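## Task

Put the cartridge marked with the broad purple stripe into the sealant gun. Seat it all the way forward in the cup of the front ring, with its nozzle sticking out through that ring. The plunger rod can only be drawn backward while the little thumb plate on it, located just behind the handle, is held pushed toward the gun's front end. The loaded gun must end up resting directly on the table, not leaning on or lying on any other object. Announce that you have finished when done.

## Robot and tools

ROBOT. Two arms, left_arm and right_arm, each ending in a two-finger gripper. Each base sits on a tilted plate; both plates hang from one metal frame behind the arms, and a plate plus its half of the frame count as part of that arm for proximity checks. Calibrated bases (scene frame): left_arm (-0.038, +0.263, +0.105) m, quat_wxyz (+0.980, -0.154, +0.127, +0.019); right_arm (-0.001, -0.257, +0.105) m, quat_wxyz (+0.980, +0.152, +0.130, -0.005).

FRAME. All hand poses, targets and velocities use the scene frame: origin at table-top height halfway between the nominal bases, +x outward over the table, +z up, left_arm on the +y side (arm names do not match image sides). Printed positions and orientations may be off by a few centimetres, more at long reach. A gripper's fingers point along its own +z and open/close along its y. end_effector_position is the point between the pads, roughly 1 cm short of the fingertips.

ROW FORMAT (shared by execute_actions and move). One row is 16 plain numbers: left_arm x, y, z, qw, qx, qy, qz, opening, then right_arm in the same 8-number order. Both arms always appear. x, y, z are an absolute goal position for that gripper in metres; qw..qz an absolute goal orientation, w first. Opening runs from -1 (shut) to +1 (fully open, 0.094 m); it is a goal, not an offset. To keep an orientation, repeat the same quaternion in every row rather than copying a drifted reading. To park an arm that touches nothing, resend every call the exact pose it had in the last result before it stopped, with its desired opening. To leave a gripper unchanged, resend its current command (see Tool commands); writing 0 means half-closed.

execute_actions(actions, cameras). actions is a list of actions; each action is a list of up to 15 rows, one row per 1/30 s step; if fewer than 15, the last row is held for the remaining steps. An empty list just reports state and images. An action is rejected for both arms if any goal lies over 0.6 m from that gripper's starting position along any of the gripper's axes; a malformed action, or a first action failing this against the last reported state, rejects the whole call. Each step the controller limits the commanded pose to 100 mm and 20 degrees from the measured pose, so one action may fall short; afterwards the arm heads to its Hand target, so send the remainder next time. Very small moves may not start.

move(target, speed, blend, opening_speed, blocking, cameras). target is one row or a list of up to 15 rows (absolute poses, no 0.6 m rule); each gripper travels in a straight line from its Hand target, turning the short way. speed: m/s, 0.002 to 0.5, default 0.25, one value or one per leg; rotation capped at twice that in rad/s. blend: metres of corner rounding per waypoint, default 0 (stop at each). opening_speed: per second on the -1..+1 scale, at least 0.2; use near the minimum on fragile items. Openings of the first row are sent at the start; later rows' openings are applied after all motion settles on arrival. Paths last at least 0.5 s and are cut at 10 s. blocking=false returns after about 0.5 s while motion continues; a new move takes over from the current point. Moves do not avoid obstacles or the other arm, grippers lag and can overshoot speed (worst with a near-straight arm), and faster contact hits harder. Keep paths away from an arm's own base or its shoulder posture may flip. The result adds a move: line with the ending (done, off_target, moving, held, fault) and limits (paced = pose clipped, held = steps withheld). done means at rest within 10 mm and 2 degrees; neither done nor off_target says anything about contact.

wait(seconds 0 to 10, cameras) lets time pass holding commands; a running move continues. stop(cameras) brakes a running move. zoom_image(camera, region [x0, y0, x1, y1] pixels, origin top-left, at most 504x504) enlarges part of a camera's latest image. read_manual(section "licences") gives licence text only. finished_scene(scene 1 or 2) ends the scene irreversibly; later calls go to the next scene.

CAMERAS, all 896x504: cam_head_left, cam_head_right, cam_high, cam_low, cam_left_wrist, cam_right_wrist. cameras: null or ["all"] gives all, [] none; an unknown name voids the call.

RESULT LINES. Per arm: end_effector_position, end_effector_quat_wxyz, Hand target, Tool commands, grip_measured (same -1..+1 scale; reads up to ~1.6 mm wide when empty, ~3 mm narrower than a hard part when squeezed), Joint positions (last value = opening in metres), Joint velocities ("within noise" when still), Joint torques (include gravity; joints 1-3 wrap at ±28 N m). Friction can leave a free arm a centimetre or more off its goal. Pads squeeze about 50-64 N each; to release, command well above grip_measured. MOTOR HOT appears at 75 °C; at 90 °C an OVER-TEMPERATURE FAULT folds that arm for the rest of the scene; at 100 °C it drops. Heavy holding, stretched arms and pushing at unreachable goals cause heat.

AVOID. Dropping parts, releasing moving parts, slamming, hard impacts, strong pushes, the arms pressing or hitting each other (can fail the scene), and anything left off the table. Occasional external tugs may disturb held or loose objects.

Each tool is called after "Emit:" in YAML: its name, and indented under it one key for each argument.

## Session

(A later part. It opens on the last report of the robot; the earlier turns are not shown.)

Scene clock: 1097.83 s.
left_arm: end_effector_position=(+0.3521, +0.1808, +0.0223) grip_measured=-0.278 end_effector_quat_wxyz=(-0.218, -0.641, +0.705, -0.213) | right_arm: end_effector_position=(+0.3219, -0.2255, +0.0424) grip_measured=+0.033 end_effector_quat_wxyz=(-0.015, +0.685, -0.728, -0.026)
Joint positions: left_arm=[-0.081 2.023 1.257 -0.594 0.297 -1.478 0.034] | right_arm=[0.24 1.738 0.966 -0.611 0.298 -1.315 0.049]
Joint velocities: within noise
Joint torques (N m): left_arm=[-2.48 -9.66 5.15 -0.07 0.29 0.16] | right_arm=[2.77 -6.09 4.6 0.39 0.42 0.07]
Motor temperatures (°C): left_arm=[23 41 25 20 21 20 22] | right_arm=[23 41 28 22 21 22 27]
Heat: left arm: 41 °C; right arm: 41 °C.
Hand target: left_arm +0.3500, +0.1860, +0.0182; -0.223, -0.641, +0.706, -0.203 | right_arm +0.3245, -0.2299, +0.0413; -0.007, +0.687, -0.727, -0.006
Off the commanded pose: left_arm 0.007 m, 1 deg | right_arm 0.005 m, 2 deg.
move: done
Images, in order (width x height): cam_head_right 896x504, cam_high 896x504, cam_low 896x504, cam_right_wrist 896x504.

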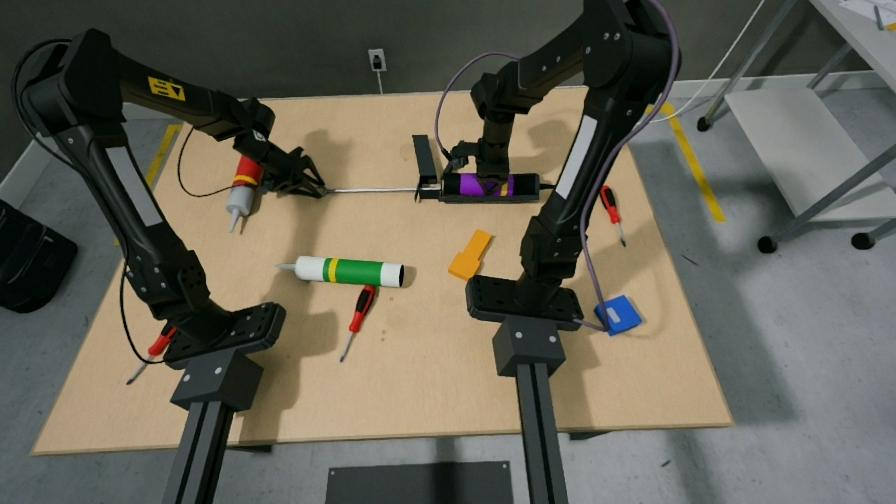

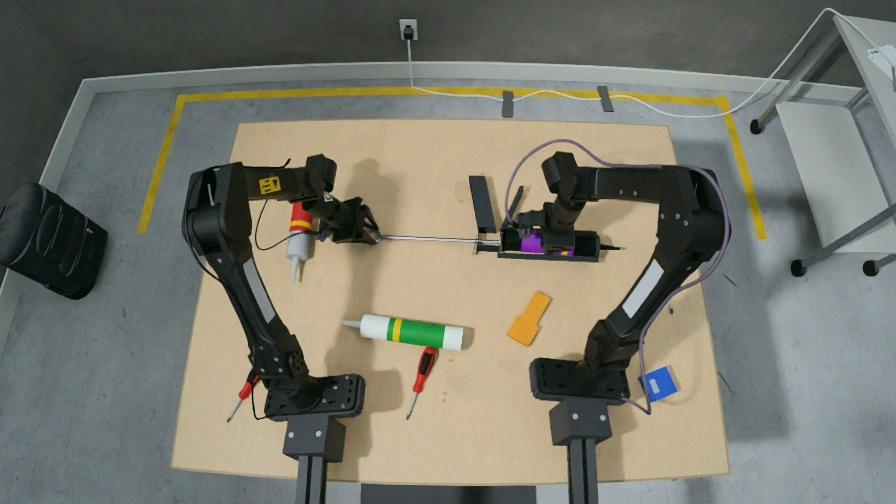

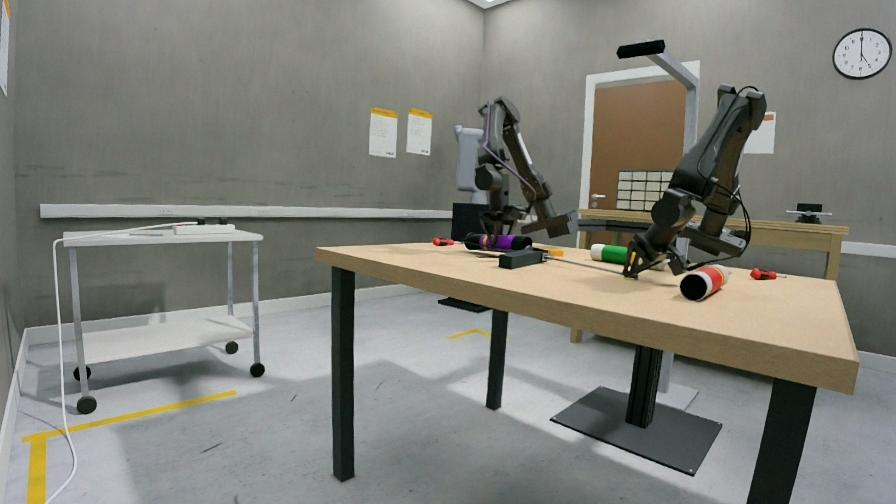

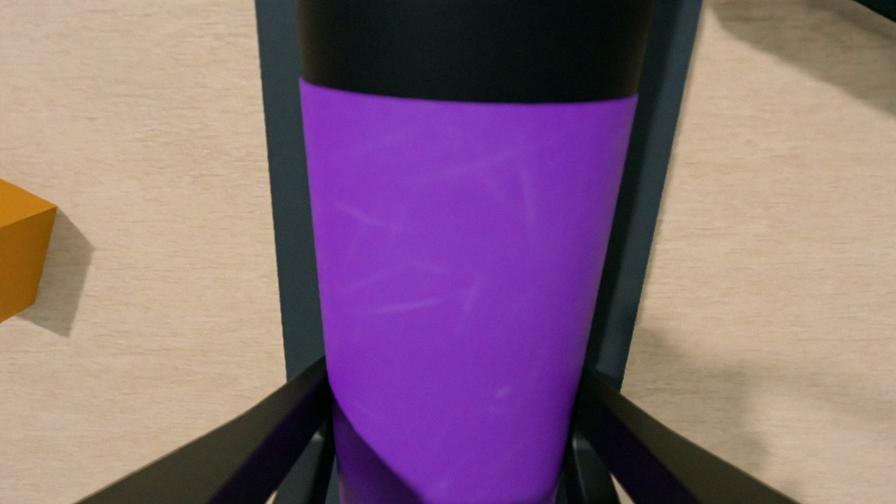

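Emit:
move:
  target: [0.350,0.186,0.018,0.2227,0.6402,-0.7063,0.2021,-0.45,0.3238,-0.242,0.041,0.0063,-0.6871,0.7266,0.0060,-0.17]
  speed: 0.04
  cameras: ["cam_head_right","cam_high","cam_low"]

Emit:
zoom_image:
  camera: "cam_high"
  region: [480, 210, 620, 280]

Emit:
zoom_image:
  camera: "cam_low"
  region: [450, 215, 570, 275]

Scene clock: 1104.50 s.
left_arm: end_effector_position=(+0.3517, +0.1788, +0.0238) grip_measured=-0.278 end_effector_quat_wxyz=(-0.224, -0.640, +0.702, -0.217) | right_arm: end_effector_position=(+0.3234, -0.2285, +0.0409) grip_measured=+0.033 end_effector_quat_wxyz=(-0.017, +0.686, -0.727, -0.028)
Joint positions: left_arm=[-0.081 2.023 1.257 -0.596 0.311 -1.48 0.034] | right_arm=[0.225 1.738 0.966 -0.604 0.289 -1.333 0.049]
Joint velocities: within noise
Joint torques (N m): left_arm=[-2.48 -9.68 5.16 -0.06 0.17 0.17] | right_arm=[1.18 -7.82 3.59 0.32 0.41 -0.13]
Motor temperatures (°C): left_arm=[23 41 25 20 21 20 22] | right_arm=[23 40 28 22 21 22 27]
Heat: left arm: 41 °C; right arm: 40 °C.
Hand target: left_arm +0.3500, +0.1860, +0.0182; -0.223, -0.641, +0.706, -0.203 | right_arm +0.3238, -0.2417, +0.0411; -0.006, +0.687, -0.727, -0.006
Off the commanded pose: left_arm 0.009 m, 2 deg | right_arm 0.013 m, 3 deg.
move: off_target (right_arm)
Images, in order (width x height): cam_head_right 896x504, cam_high 896x504, cam_low 896x504.

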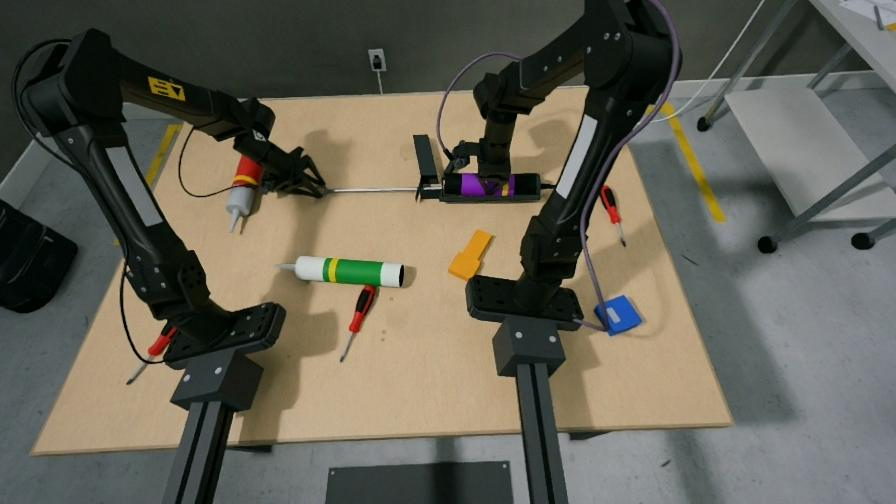

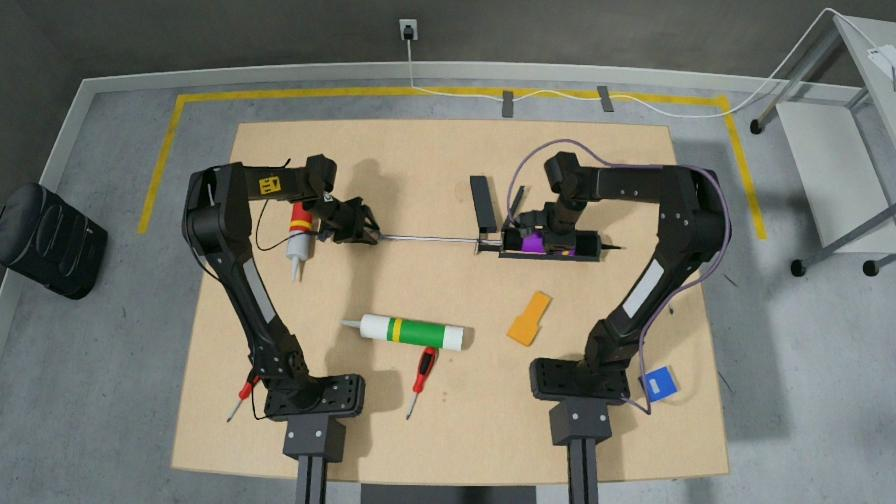

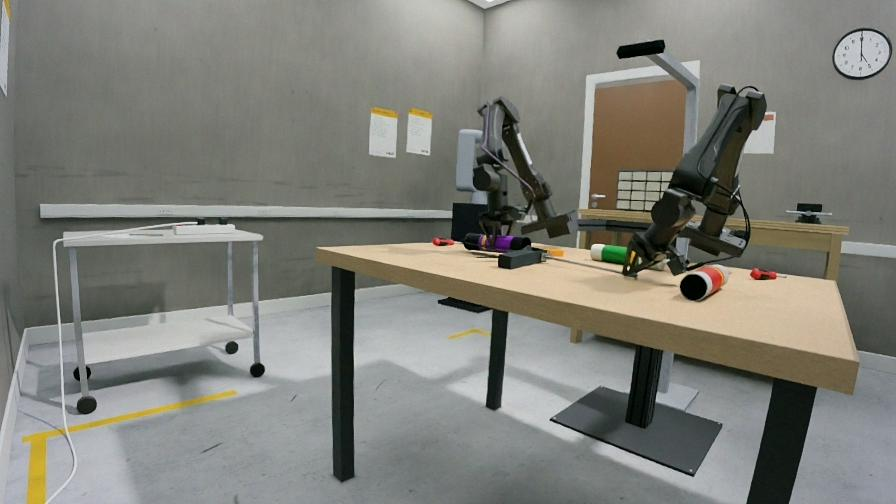

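Scaled by 3.600 from the camera's 896x504 image, which has a finer 1280x720 frame.

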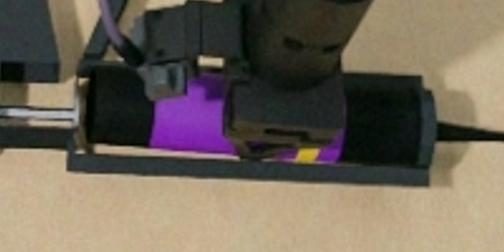

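Scaled by 4.200 from the camera's 896x504 image, which has a finer 1280x720 frame.

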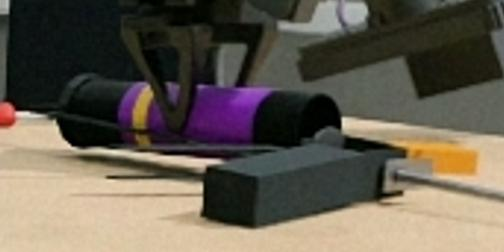

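Emit:
move:
  target: [0.350,0.186,0.018,0.2227,0.6402,-0.7063,0.2021,-0.45,0.3236,-0.231,0.041,0.0150,-0.6870,0.7265,0.0150,-0.17]
  speed: 0.04
  cameras: []

Emit:
move:
  target: [0.350,0.186,0.018,0.2227,0.6402,-0.7063,0.2021,-0.45,0.3236,-0.231,0.041,0.0150,-0.6870,0.7265,0.0150,0.35]
  speed: 0.04
  opening_speed: 0.5
  cameras: ["cam_high","cam_right_wrist"]

Emit:
zoom_image:
  camera: "cam_high"
  region: [480, 210, 620, 280]

Scene clock: 1113.87 s.
left_arm: end_effector_position=(+0.3517, +0.1788, +0.0238) grip_measured=-0.278 end_effector_quat_wxyz=(-0.224, -0.640, +0.702, -0.217) | right_arm: end_effector_position=(+0.3234, -0.2282, +0.0409) grip_measured=+0.033 end_effector_quat_wxyz=(-0.018, +0.686, -0.727, -0.028)
Joint positions: left_arm=[-0.081 2.023 1.257 -0.596 0.311 -1.48 0.034] | right_arm=[0.225 1.738 0.966 -0.604 0.288 -1.332 0.049]
Joint velocities: within noise
Joint torques (N m): left_arm=[-2.44 -9.62 5.16 -0.05 0.17 0.18] | right_arm=[2.63 -7.08 3.64 0.4 0.22 0.01]
Motor temperatures (°C): left_arm=[23 41 25 20 21 20 22] | right_arm=[22 40 27 22 21 22 27]
Heat: left arm: 41 °C; right arm: 40 °C.
Hand target: left_arm +0.3500, +0.1860, +0.0182; -0.223, -0.641, +0.707, -0.203 | right_arm +0.3237, -0.2309, +0.0411; -0.015, +0.687, -0.726, -0.015
Off the commanded pose: left_arm 0.009 m, 2 deg | right_arm 0.003 m, 2 deg.
move: done
No camera images: "cameras" was empty.

Scene clock: 1115.13 s.
left_arm: end_effector_position=(+0.3526, +0.1793, +0.0240) grip_measured=-0.278 end_effector_quat_wxyz=(-0.222, -0.640, +0.703, -0.217) | right_arm: end_effector_position=(+0.3247, -0.2317, +0.0407) grip_measured=+0.348 end_effector_quat_wxyz=(-0.013, +0.685, -0.728, -0.019)
Joint positions: left_arm=[-0.08 2.023 1.26 -0.597 0.309 -1.48 0.034] | right_arm=[0.225 1.738 0.966 -0.602 0.309 -1.332 0.063]
Joint velocities: within noise
Joint torques (N m): left_arm=[-2.54 -9.66 4.96 -0.04 0.18 0.17] | right_arm=[2.63 -7.08 3.63 0.38 0.01 0.02]
Motor temperatures (°C): left_arm=[23 41 25 20 21 20 22] | right_arm=[22 40 27 22 21 22 27]
Heat: left arm: 41 °C; right arm: 40 °C.
Hand target: left_arm +0.3500, +0.1860, +0.0182; -0.223, -0.641, +0.707, -0.203 | right_arm +0.3236, -0.2309, +0.0411; -0.015, +0.687, -0.726, -0.015
Off the commanded pose: left_arm 0.009 m, 2 deg | right_arm 0.001 m, 1 deg.
move: done
Images, in order (width x height): cam_high 896x504, cam_right_wrist 896x504.

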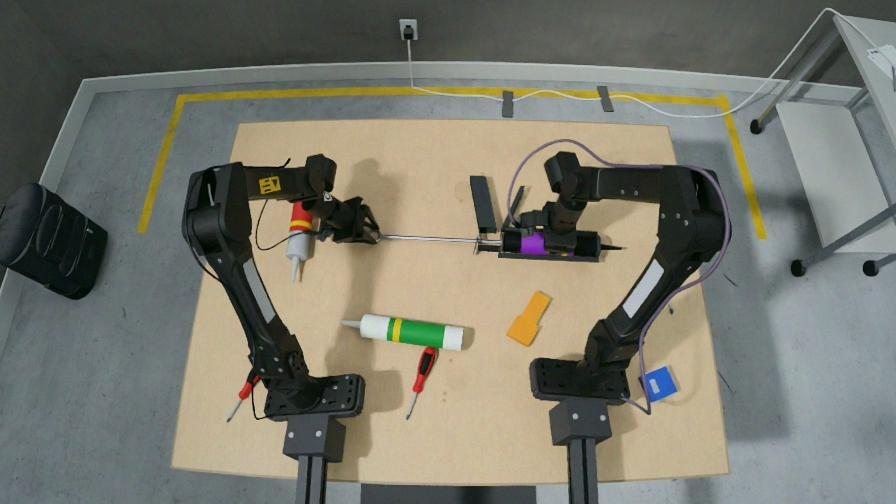

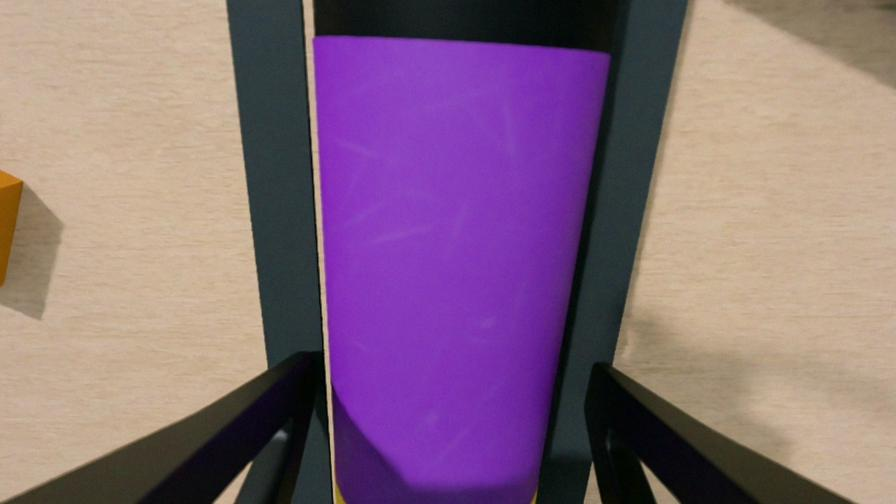

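Scaled by 3.600 from the camera's 896x504 image, which has a finer 1280x720 frame.

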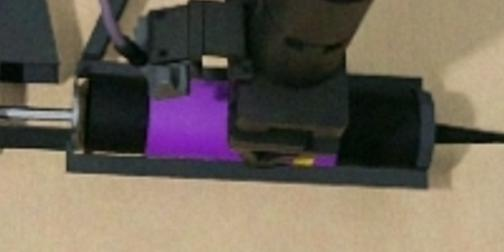

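Emit:
move:
  target: [0.350,0.186,0.018,0.2227,0.6402,-0.7063,0.2021,-0.45,0.3236,-0.231,0.16,0.0150,-0.6870,0.7265,0.0150,0.35]
  speed: 0.12

Emit:
zoom_image:
  camera: "cam_high"
  region: [480, 210, 640, 280]

Emit:
zoom_image:
  camera: "cam_head_right"
  region: [410, 130, 560, 220]

Emit:
zoom_image:
  camera: "cam_low"
  region: [450, 215, 570, 275]

Scene clock: 1127.20 s.
left_arm: end_effector_position=(+0.3526, +0.1793, +0.0240) grip_measured=-0.278 end_effector_quat_wxyz=(-0.222, -0.640, +0.703, -0.217) | right_arm: end_effector_position=(+0.3180, -0.2311, +0.1479) grip_measured=+0.348 end_effector_quat_wxyz=(-0.003, +0.689, -0.725, -0.023)
Joint positions: left_arm=[-0.08 2.023 1.26 -0.597 0.309 -1.48 0.034] | right_arm=[0.369 1.561 1.187 -1.071 0.335 -1.184 0.063]
Joint velocities: within noise
Joint torques (N m): left_arm=[-2.54 -9.69 4.96 -0.04 0.19 0.18] | right_arm=[2.97 -7.15 8.53 -0.04 0.03 0.12]
Motor temperatures (°C): left_arm=[23 41 25 20 21 20 22] | right_arm=[23 40 27 22 21 22 26]
Heat: left arm: 41 °C; right arm: 40 °C.
Hand target: left_arm +0.3500, +0.1860, +0.0182; -0.223, -0.641, +0.707, -0.203 | right_arm +0.3234, -0.2311, +0.1598; -0.015, +0.687, -0.727, -0.015
Off the commanded pose: left_arm 0.009 m, 2 deg | right_arm 0.013 m, 2 deg.
move: off_target (right_arm)

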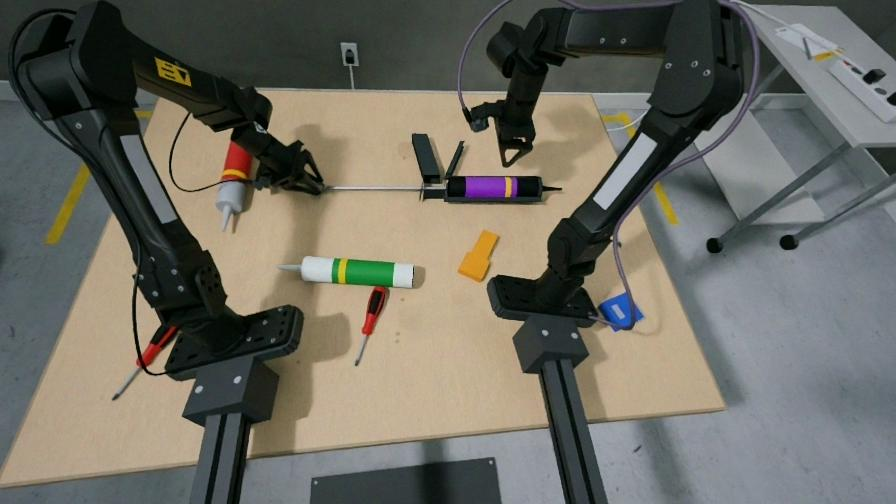

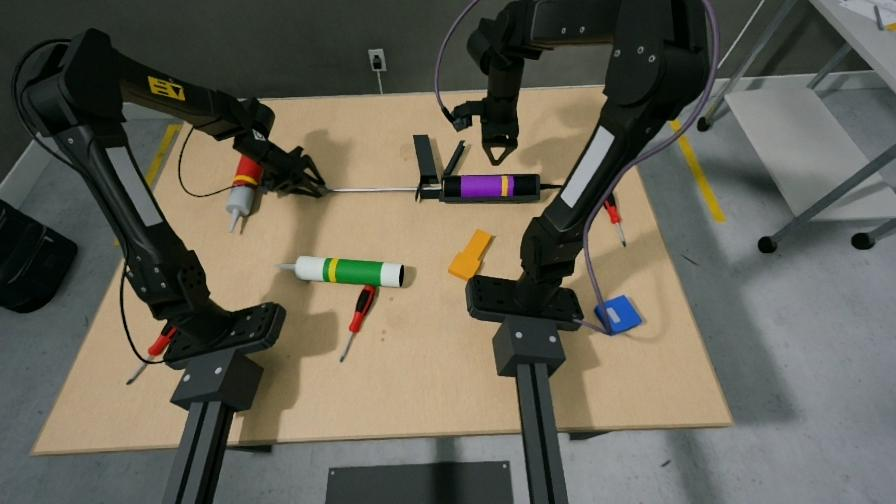

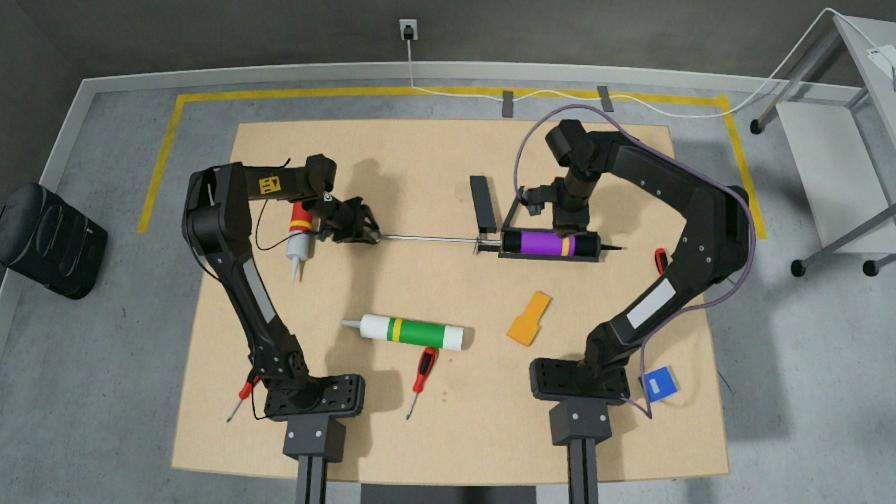

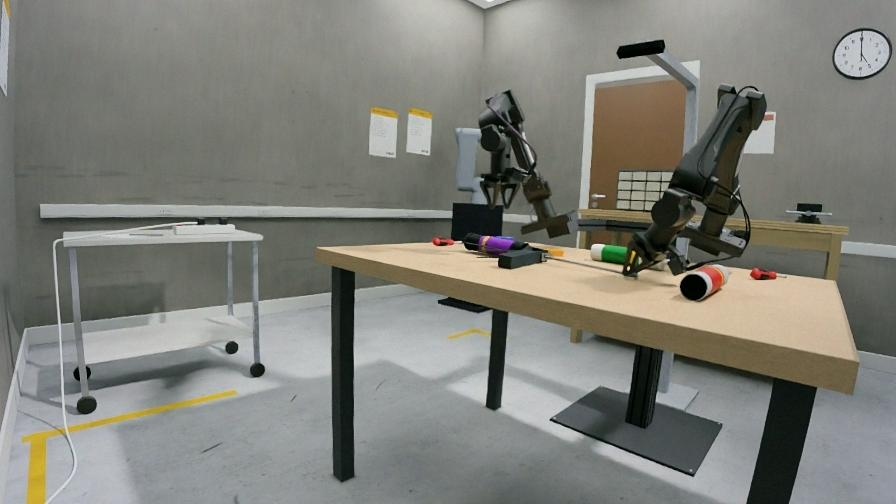

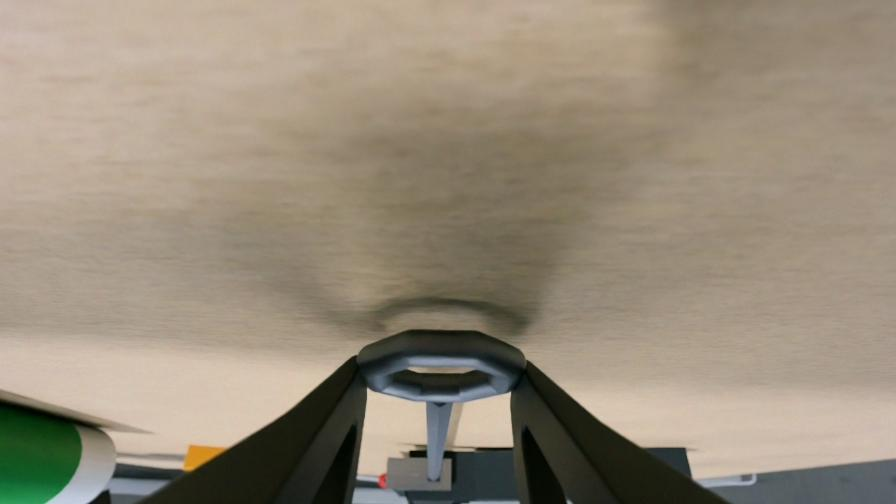

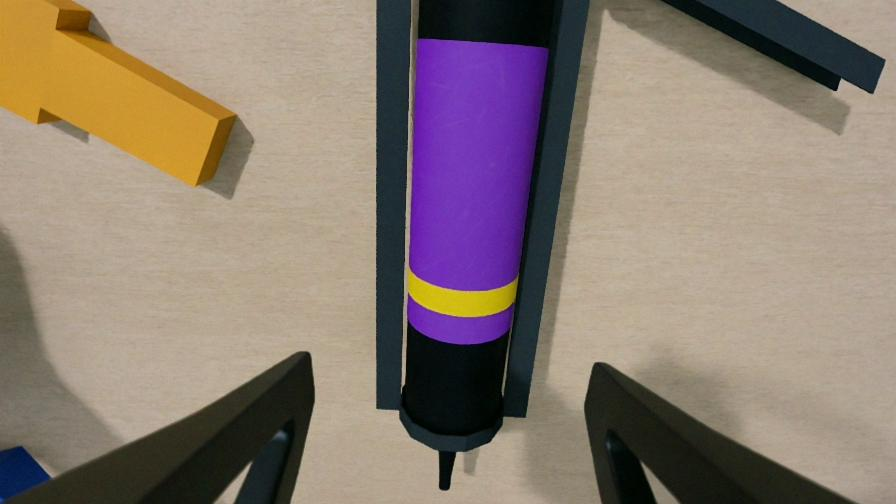

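Scaled by 3.150 from the camera's 896x504 image, which has a finer 1280x720 frame.

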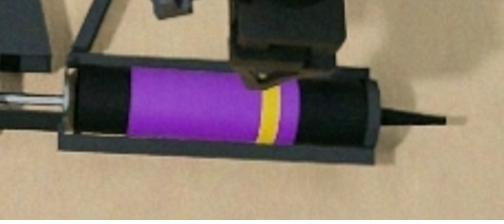

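Scaled by 3.360 from the camera's 896x504 image, which has a finer 1280x720 frame.

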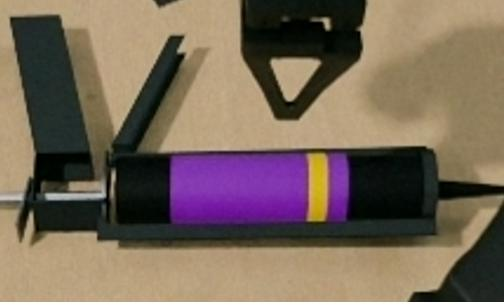

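Scaled by 4.200 from the camera's 896x504 image, which has a finer 1280x720 frame.

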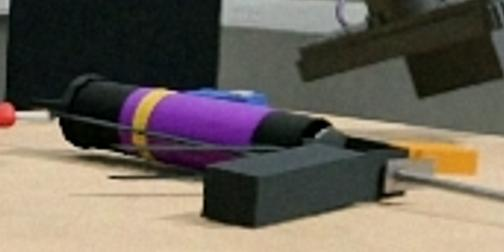

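Emit:
move:
  target: [0.350,0.186,0.018,0.2227,0.6402,-0.7063,0.2021,-0.45,0.3200,-0.370,0.10,0.0949,-0.6812,0.7204,0.0897,0.0]
  speed: 0.15
  cameras: ["cam_right_wrist","cam_high","cam_head_right"]

Scene clock: 1151.27 s.
left_arm: end_effector_position=(+0.3526, +0.1793, +0.0240) grip_measured=-0.278 end_effector_quat_wxyz=(-0.222, -0.640, +0.703, -0.217) | right_arm: end_effector_position=(+0.3113, -0.3701, +0.0985) grip_measured=+0.002 end_effector_quat_wxyz=(-0.083, +0.680, -0.723, -0.091)
Joint positions: left_arm=[-0.08 2.023 1.26 -0.597 0.309 -1.48 0.034] | right_arm=[-0.322 1.5 1.121 -0.934 -0.027 -1.87 0.047]
Joint velocities: within noise
Joint torques (N m): left_arm=[-2.52 -9.66 4.97 -0.04 0.18 0.18] | right_arm=[1.09 -5.57 7.98 0.11 -0.37 -0.09]
Motor temperatures (°C): left_arm=[23 41 25 20 21 20 22] | right_arm=[23 41 29 21 21 22 25]
Heat: left arm: 41 °C; right arm: 41 °C.
Hand target: left_arm +0.3500, +0.1860, +0.0182; -0.223, -0.641, +0.707, -0.203 | right_arm +0.3198, -0.3699, +0.1001; -0.095, +0.681, -0.720, -0.090
Off the commanded pose: left_arm 0.009 m, 2 deg | right_arm 0.009 m, 1 deg.
move: done
Images, in order (width x height): cam_head_right 896x504, cam_high 896x504, cam_right_wrist 896x504.

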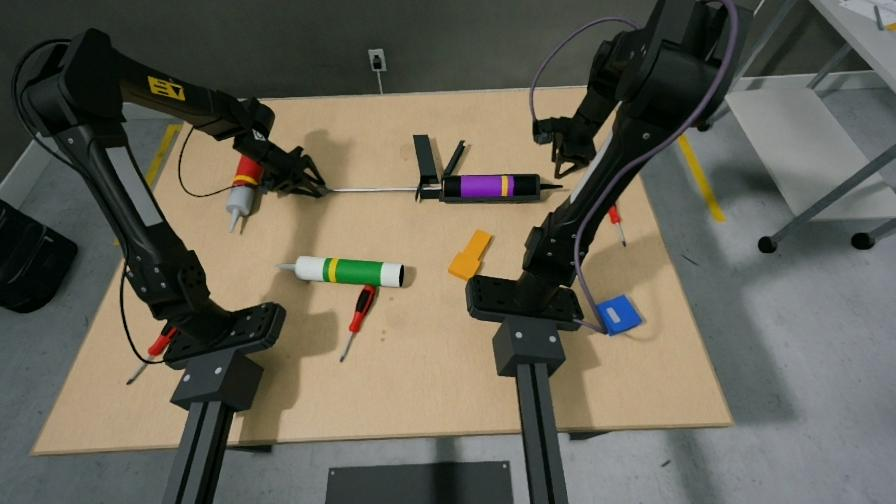

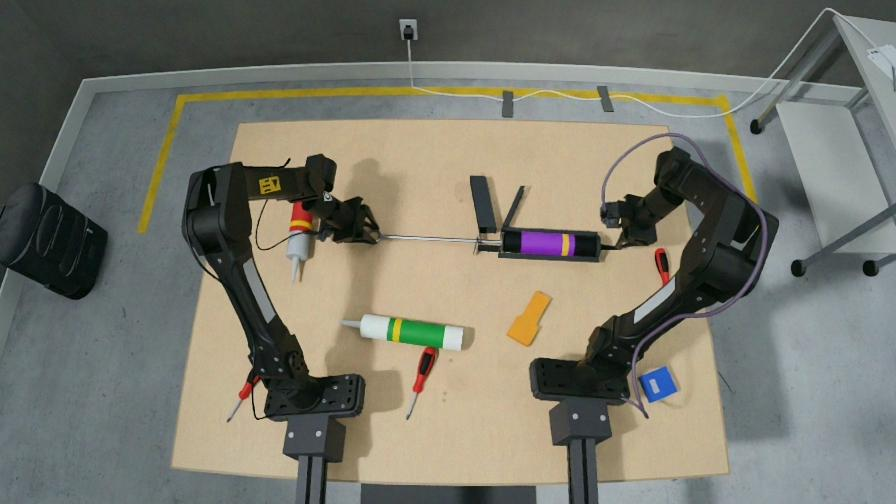

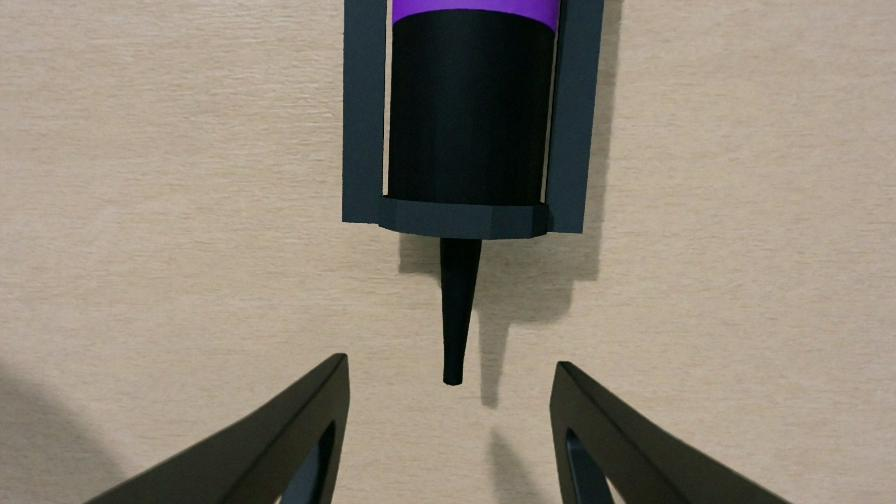

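Emit:
move:
  target: [0.350,0.186,0.018,0.2227,0.6402,-0.7063,0.2021,-0.45,0.3230,-0.385,0.055,0.0949,-0.6812,0.7204,0.0897,0.0]
  speed: 0.08
  cameras: ["cam_right_wrist"]

Scene clock: 1163.03 s.
left_arm: end_effector_position=(+0.3526, +0.1793, +0.0240) grip_measured=-0.278 end_effector_quat_wxyz=(-0.222, -0.640, +0.703, -0.217) | right_arm: end_effector_position=(+0.3238, -0.3892, +0.0597) grip_measured=+0.002 end_effector_quat_wxyz=(-0.088, +0.680, -0.723, -0.081)
Joint positions: left_arm=[-0.08 2.023 1.26 -0.597 0.309 -1.48 0.034] | right_arm=[-0.393 1.615 1.121 -0.798 -0.047 -1.94 0.047]
Joint velocities: within noise
Joint torques (N m): left_arm=[-2.52 -9.65 4.98 -0.04 0.18 0.18] | right_arm=[0.92 -6.35 4.62 0.15 -0.37 -0.04]
Motor temperatures (°C): left_arm=[23 41 25 20 21 20 23] | right_arm=[22 40 28 21 21 22 25]
Heat: left arm: 41 °C; right arm: 40 °C.
Hand target: left_arm +0.3500, +0.1860, +0.0182; -0.223, -0.641, +0.707, -0.203 | right_arm +0.3228, -0.3850, +0.0551; -0.095, +0.681, -0.720, -0.090
Off the commanded pose: left_arm 0.009 m, 2 deg | right_arm 0.006 m, 1 deg.
move: done
Images, in order (width x height): cam_right_wrist 896x504.

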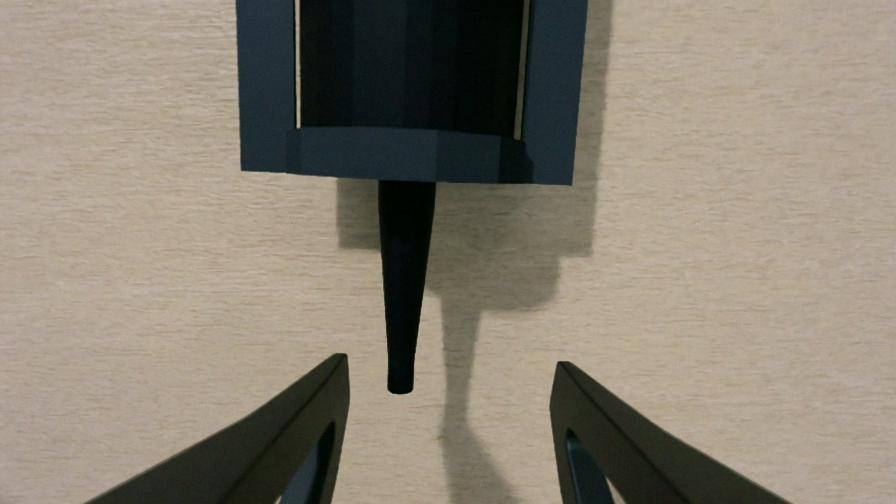

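Emit:
move:
  target: [0.350,0.186,0.018,0.2227,0.6402,-0.7063,0.2021,-0.45,0.3100,-0.382,0.048,0.0949,-0.6812,0.7204,0.0897,0.0]
  speed: 0.08
  cameras: ["cam_right_wrist"]

Scene clock: 1173.77 s.
left_arm: end_effector_position=(+0.3526, +0.1793, +0.0240) grip_measured=-0.278 end_effector_quat_wxyz=(-0.222, -0.640, +0.703, -0.217) | right_arm: end_effector_position=(+0.3114, -0.3850, +0.0475) grip_measured=+0.002 end_effector_quat_wxyz=(-0.086, +0.681, -0.722, -0.088)
Joint positions: left_arm=[-0.08 2.023 1.26 -0.597 0.309 -1.48 0.034] | right_arm=[-0.405 1.615 1.061 -0.753 -0.051 -1.954 0.047]
Joint velocities: within noise
Joint torques (N m): left_arm=[-2.48 -9.69 5 -0.04 0.18 0.18] | right_arm=[0.8 -8.03 3.51 0.13 -0.32 -0.03]
Motor temperatures (°C): left_arm=[23 41 25 20 21 20 23] | right_arm=[22 40 28 21 21 22 25]
Heat: left arm: 41 °C; right arm: 40 °C.
Hand target: left_arm +0.3500, +0.1860, +0.0182; -0.223, -0.641, +0.707, -0.203 | right_arm +0.3100, -0.3820, +0.0480; -0.095, +0.681, -0.720, -0.090
Off the commanded pose: left_arm 0.009 m, 2 deg | right_arm 0.003 m, 1 deg.
move: done
Images, in order (width x height): cam_right_wrist 896x504.

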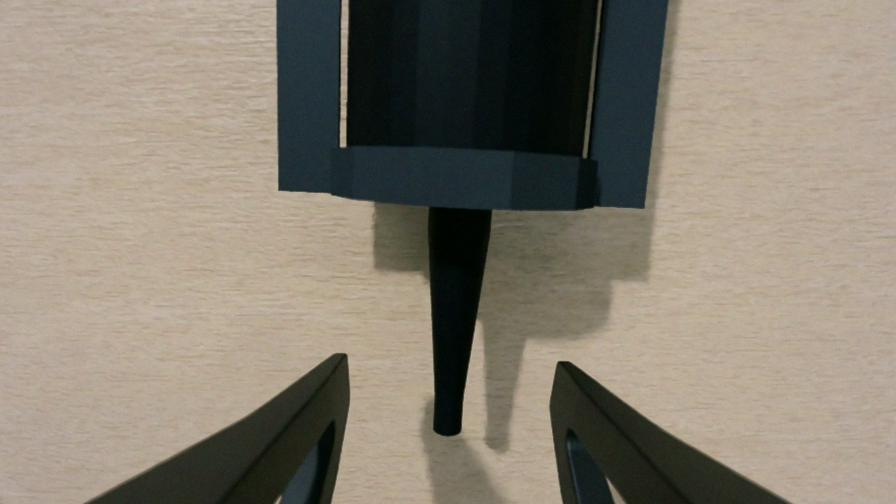

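Emit:
move:
  target: [0.350,0.186,0.018,0.2227,0.6402,-0.7063,0.2021,-0.45,0.3110,-0.3855,0.022,0.0949,-0.6812,0.7204,0.0897,0.0]
  speed: 0.06
  cameras: ["cam_right_wrist","cam_low"]

Scene clock: 1182.97 s.
left_arm: end_effector_position=(+0.3526, +0.1793, +0.0240) grip_measured=-0.278 end_effector_quat_wxyz=(-0.222, -0.640, +0.703, -0.217) | right_arm: end_effector_position=(+0.3154, -0.3914, +0.0280) grip_measured=+0.002 end_effector_quat_wxyz=(-0.090, +0.680, -0.723, -0.077)
Joint positions: left_arm=[-0.08 2.023 1.26 -0.597 0.309 -1.48 0.034] | right_arm=[-0.43 1.664 1.044 -0.665 -0.057 -1.977 0.047]
Joint velocities: within noise
Joint torques (N m): left_arm=[-2.54 -9.66 4.97 -0.04 0.18 0.18] | right_arm=[0.81 -6.32 3.38 0.2 -0.33 -0.07]
Motor temperatures (°C): left_arm=[23 41 25 20 21 20 23] | right_arm=[22 40 27 21 21 22 25]
Heat: left arm: 41 °C; right arm: 40 °C.
Hand target: left_arm +0.3500, +0.1860, +0.0182; -0.223, -0.641, +0.707, -0.203 | right_arm +0.3110, -0.3855, +0.0223; -0.095, +0.681, -0.721, -0.090
Off the commanded pose: left_arm 0.009 m, 2 deg | right_arm 0.009 m, 2 deg.
move: done
Images, in order (width x height): cam_low 896x504, cam_right_wrist 896x504.

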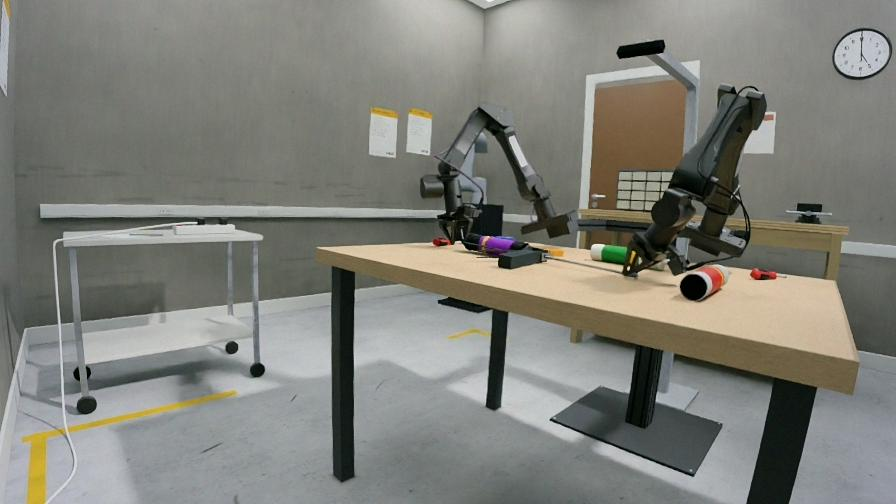

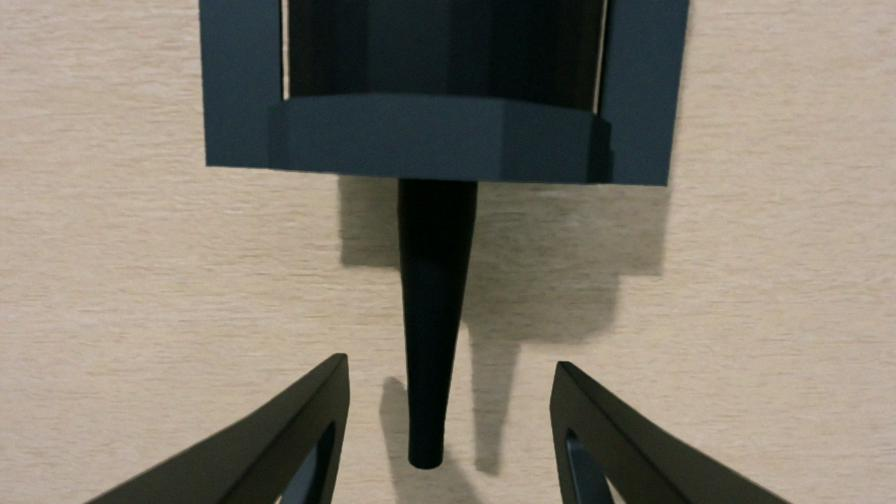

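Emit:
move:
  target: [0.350,0.186,0.018,0.2227,0.6402,-0.7063,0.2021,-0.45,0.3040,-0.3855,0.021,0.0949,-0.6812,0.7204,0.0897,0.0]
  speed: 0.06
  cameras: ["cam_right_wrist"]

Scene clock: 1190.20 s.
left_arm: end_effector_position=(+0.3526, +0.1793, +0.0240) grip_measured=-0.278 end_effector_quat_wxyz=(-0.222, -0.640, +0.703, -0.217) | right_arm: end_effector_position=(+0.3068, -0.3897, +0.0228) grip_measured=+0.002 end_effector_quat_wxyz=(-0.087, +0.681, -0.722, -0.084)
Joint positions: left_arm=[-0.08 2.023 1.26 -0.597 0.309 -1.48 0.034] | right_arm=[-0.44 1.664 1.016 -0.652 -0.06 -1.988 0.047]
Joint velocities: within noise
Joint torques (N m): left_arm=[-2.52 -9.65 4.97 -0.04 0.18 0.18] | right_arm=[0.76 -7.39 3.11 0.14 -0.35 -0.02]
Motor temperatures (°C): left_arm=[23 41 25 20 21 20 23] | right_arm=[22 40 27 21 21 22 25]
Heat: left arm: 41 °C; right arm: 40 °C.
Hand target: left_arm +0.3500, +0.1860, +0.0182; -0.223, -0.641, +0.707, -0.203 | right_arm +0.3040, -0.3855, +0.0211; -0.095, +0.681, -0.720, -0.090
Off the commanded pose: left_arm 0.009 m, 2 deg | right_arm 0.005 m, 1 deg.
move: done
Images, in order (width x height): cam_right_wrist 896x504.

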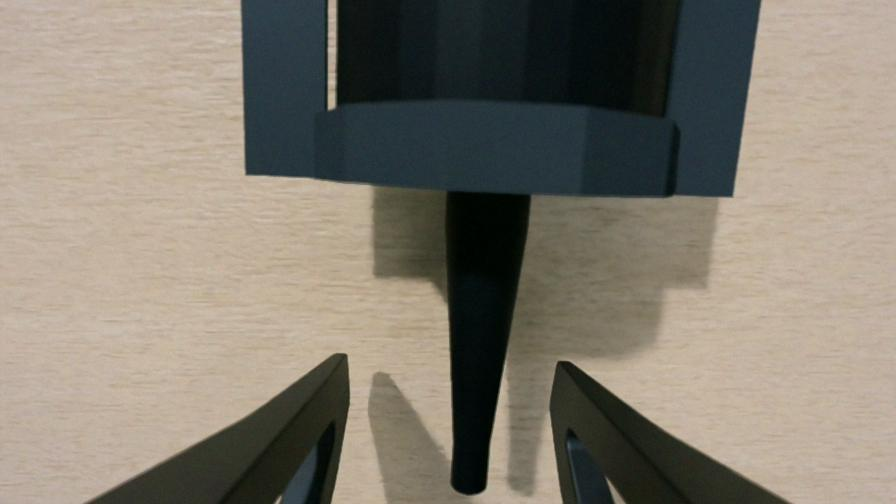

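Emit:
move:
  target: [0.350,0.186,0.018,0.2227,0.6402,-0.7063,0.2021,-0.45,0.3120,-0.3855,0.022,0.0949,-0.6812,0.7204,0.0897,0.0]
  speed: 0.06
  cameras: ["cam_right_wrist"]

Scene clock: 1198.60 s.
left_arm: end_effector_position=(+0.3526, +0.1793, +0.0240) grip_measured=-0.278 end_effector_quat_wxyz=(-0.222, -0.640, +0.703, -0.217) | right_arm: end_effector_position=(+0.3070, -0.3896, +0.0228) grip_measured=+0.002 end_effector_quat_wxyz=(-0.088, +0.681, -0.722, -0.084)
Joint positions: left_arm=[-0.08 2.023 1.26 -0.597 0.309 -1.48 0.034] | right_arm=[-0.44 1.664 1.016 -0.652 -0.061 -1.988 0.047]
Joint velocities: within noise
Joint torques (N m): left_arm=[-2.5 -9.68 4.98 -0.05 0.18 0.18] | right_arm=[1.73 -6 6.27 -0.02 -0.29 0.08]
Motor temperatures (°C): left_arm=[23 41 25 20 21 20 23] | right_arm=[22 39 27 21 21 22 25]
Heat: left arm: 41 °C; right arm: 39 °C.
Hand target: left_arm +0.3500, +0.1860, +0.0182; -0.223, -0.641, +0.707, -0.203 | right_arm +0.3120, -0.3855, +0.0221; -0.095, +0.681, -0.720, -0.090
Off the commanded pose: left_arm 0.009 m, 2 deg | right_arm 0.007 m, 1 deg.
move: done
Images, in order (width x height): cam_right_wrist 896x504.

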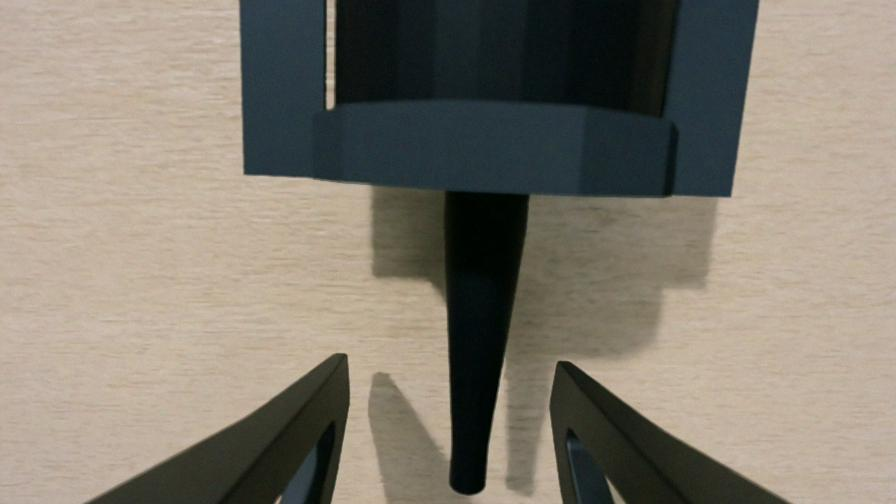

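Emit:
move:
  target: [0.350,0.186,0.018,0.2227,0.6402,-0.7063,0.2021,-0.45,0.3160,-0.3855,0.022,0.0949,-0.6812,0.7204,0.0897,0.0]
  speed: 0.06
  cameras: ["cam_right_wrist"]

Scene clock: 1203.70 s.
left_arm: end_effector_position=(+0.3526, +0.1793, +0.0240) grip_measured=-0.278 end_effector_quat_wxyz=(-0.222, -0.640, +0.703, -0.217) | right_arm: end_effector_position=(+0.3100, -0.3887, +0.0217) grip_measured=+0.002 end_effector_quat_wxyz=(-0.088, +0.682, -0.721, -0.084)
Joint positions: left_arm=[-0.08 2.023 1.26 -0.597 0.309 -1.48 0.034] | right_arm=[-0.435 1.675 1.026 -0.652 -0.061 -1.986 0.047]
Joint velocities: within noise
Joint torques (N m): left_arm=[-2.54 -9.66 5.01 -0.05 0.18 0.17] | right_arm=[1.76 -5.97 6.8 -0.08 -0.28 0.1]
Motor temperatures (°C): left_arm=[23 41 25 20 21 20 23] | right_arm=[22 39 27 21 21 22 25]
Heat: left arm: 41 °C; right arm: 39 °C.
Hand target: left_arm +0.3500, +0.1860, +0.0182; -0.223, -0.641, +0.707, -0.203 | right_arm +0.3159, -0.3856, +0.0221; -0.095, +0.681, -0.720, -0.089
Off the commanded pose: left_arm 0.009 m, 2 deg | right_arm 0.007 m, 1 deg.
move: done
Images, in order (width x height): cam_right_wrist 896x504.

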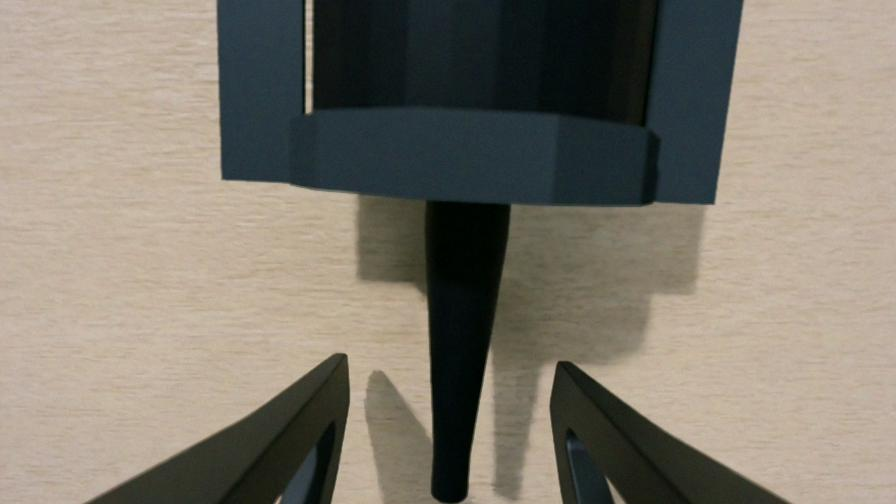

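Emit:
move:
  target: [0.350,0.186,0.018,0.2227,0.6402,-0.7063,0.2021,-0.45,0.3160,-0.3855,0.022,0.0949,-0.6812,0.7204,0.0897,-0.93]
  speed: 0.06
  opening_speed: 0.6
  cameras: ["cam_right_wrist"]

Scene clock: 1210.13 s.
left_arm: end_effector_position=(+0.3526, +0.1793, +0.0240) grip_measured=-0.278 end_effector_quat_wxyz=(-0.222, -0.640, +0.703, -0.217) | right_arm: end_effector_position=(+0.3101, -0.3886, +0.0218) grip_measured=-0.894 end_effector_quat_wxyz=(-0.088, +0.681, -0.722, -0.084)
Joint positions: left_arm=[-0.08 2.023 1.26 -0.597 0.309 -1.48 0.034] | right_arm=[-0.434 1.675 1.026 -0.652 -0.061 -1.984 0.005]
Joint velocities: within noise
Joint torques (N m): left_arm=[-2.54 -9.68 4.98 -0.04 0.18 0.18] | right_arm=[1.74 -6.12 6.87 -0.07 -0.27 0.07]
Motor temperatures (°C): left_arm=[23 40 25 20 21 20 23] | right_arm=[22 39 27 21 21 22 25]
Heat: left arm: 40 °C; right arm: 39 °C.
Hand target: left_arm +0.3500, +0.1860, +0.0182; -0.223, -0.641, +0.707, -0.203 | right_arm +0.3160, -0.3855, +0.0221; -0.095, +0.681, -0.720, -0.089
Off the commanded pose: left_arm 0.009 m, 2 deg | right_arm 0.007 m, 1 deg.
move: done
Images, in order (width x height): cam_right_wrist 896x504.

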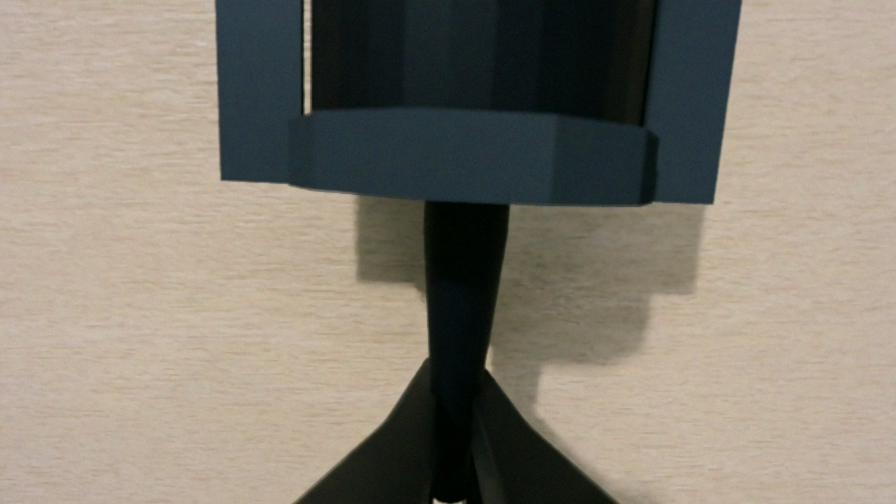

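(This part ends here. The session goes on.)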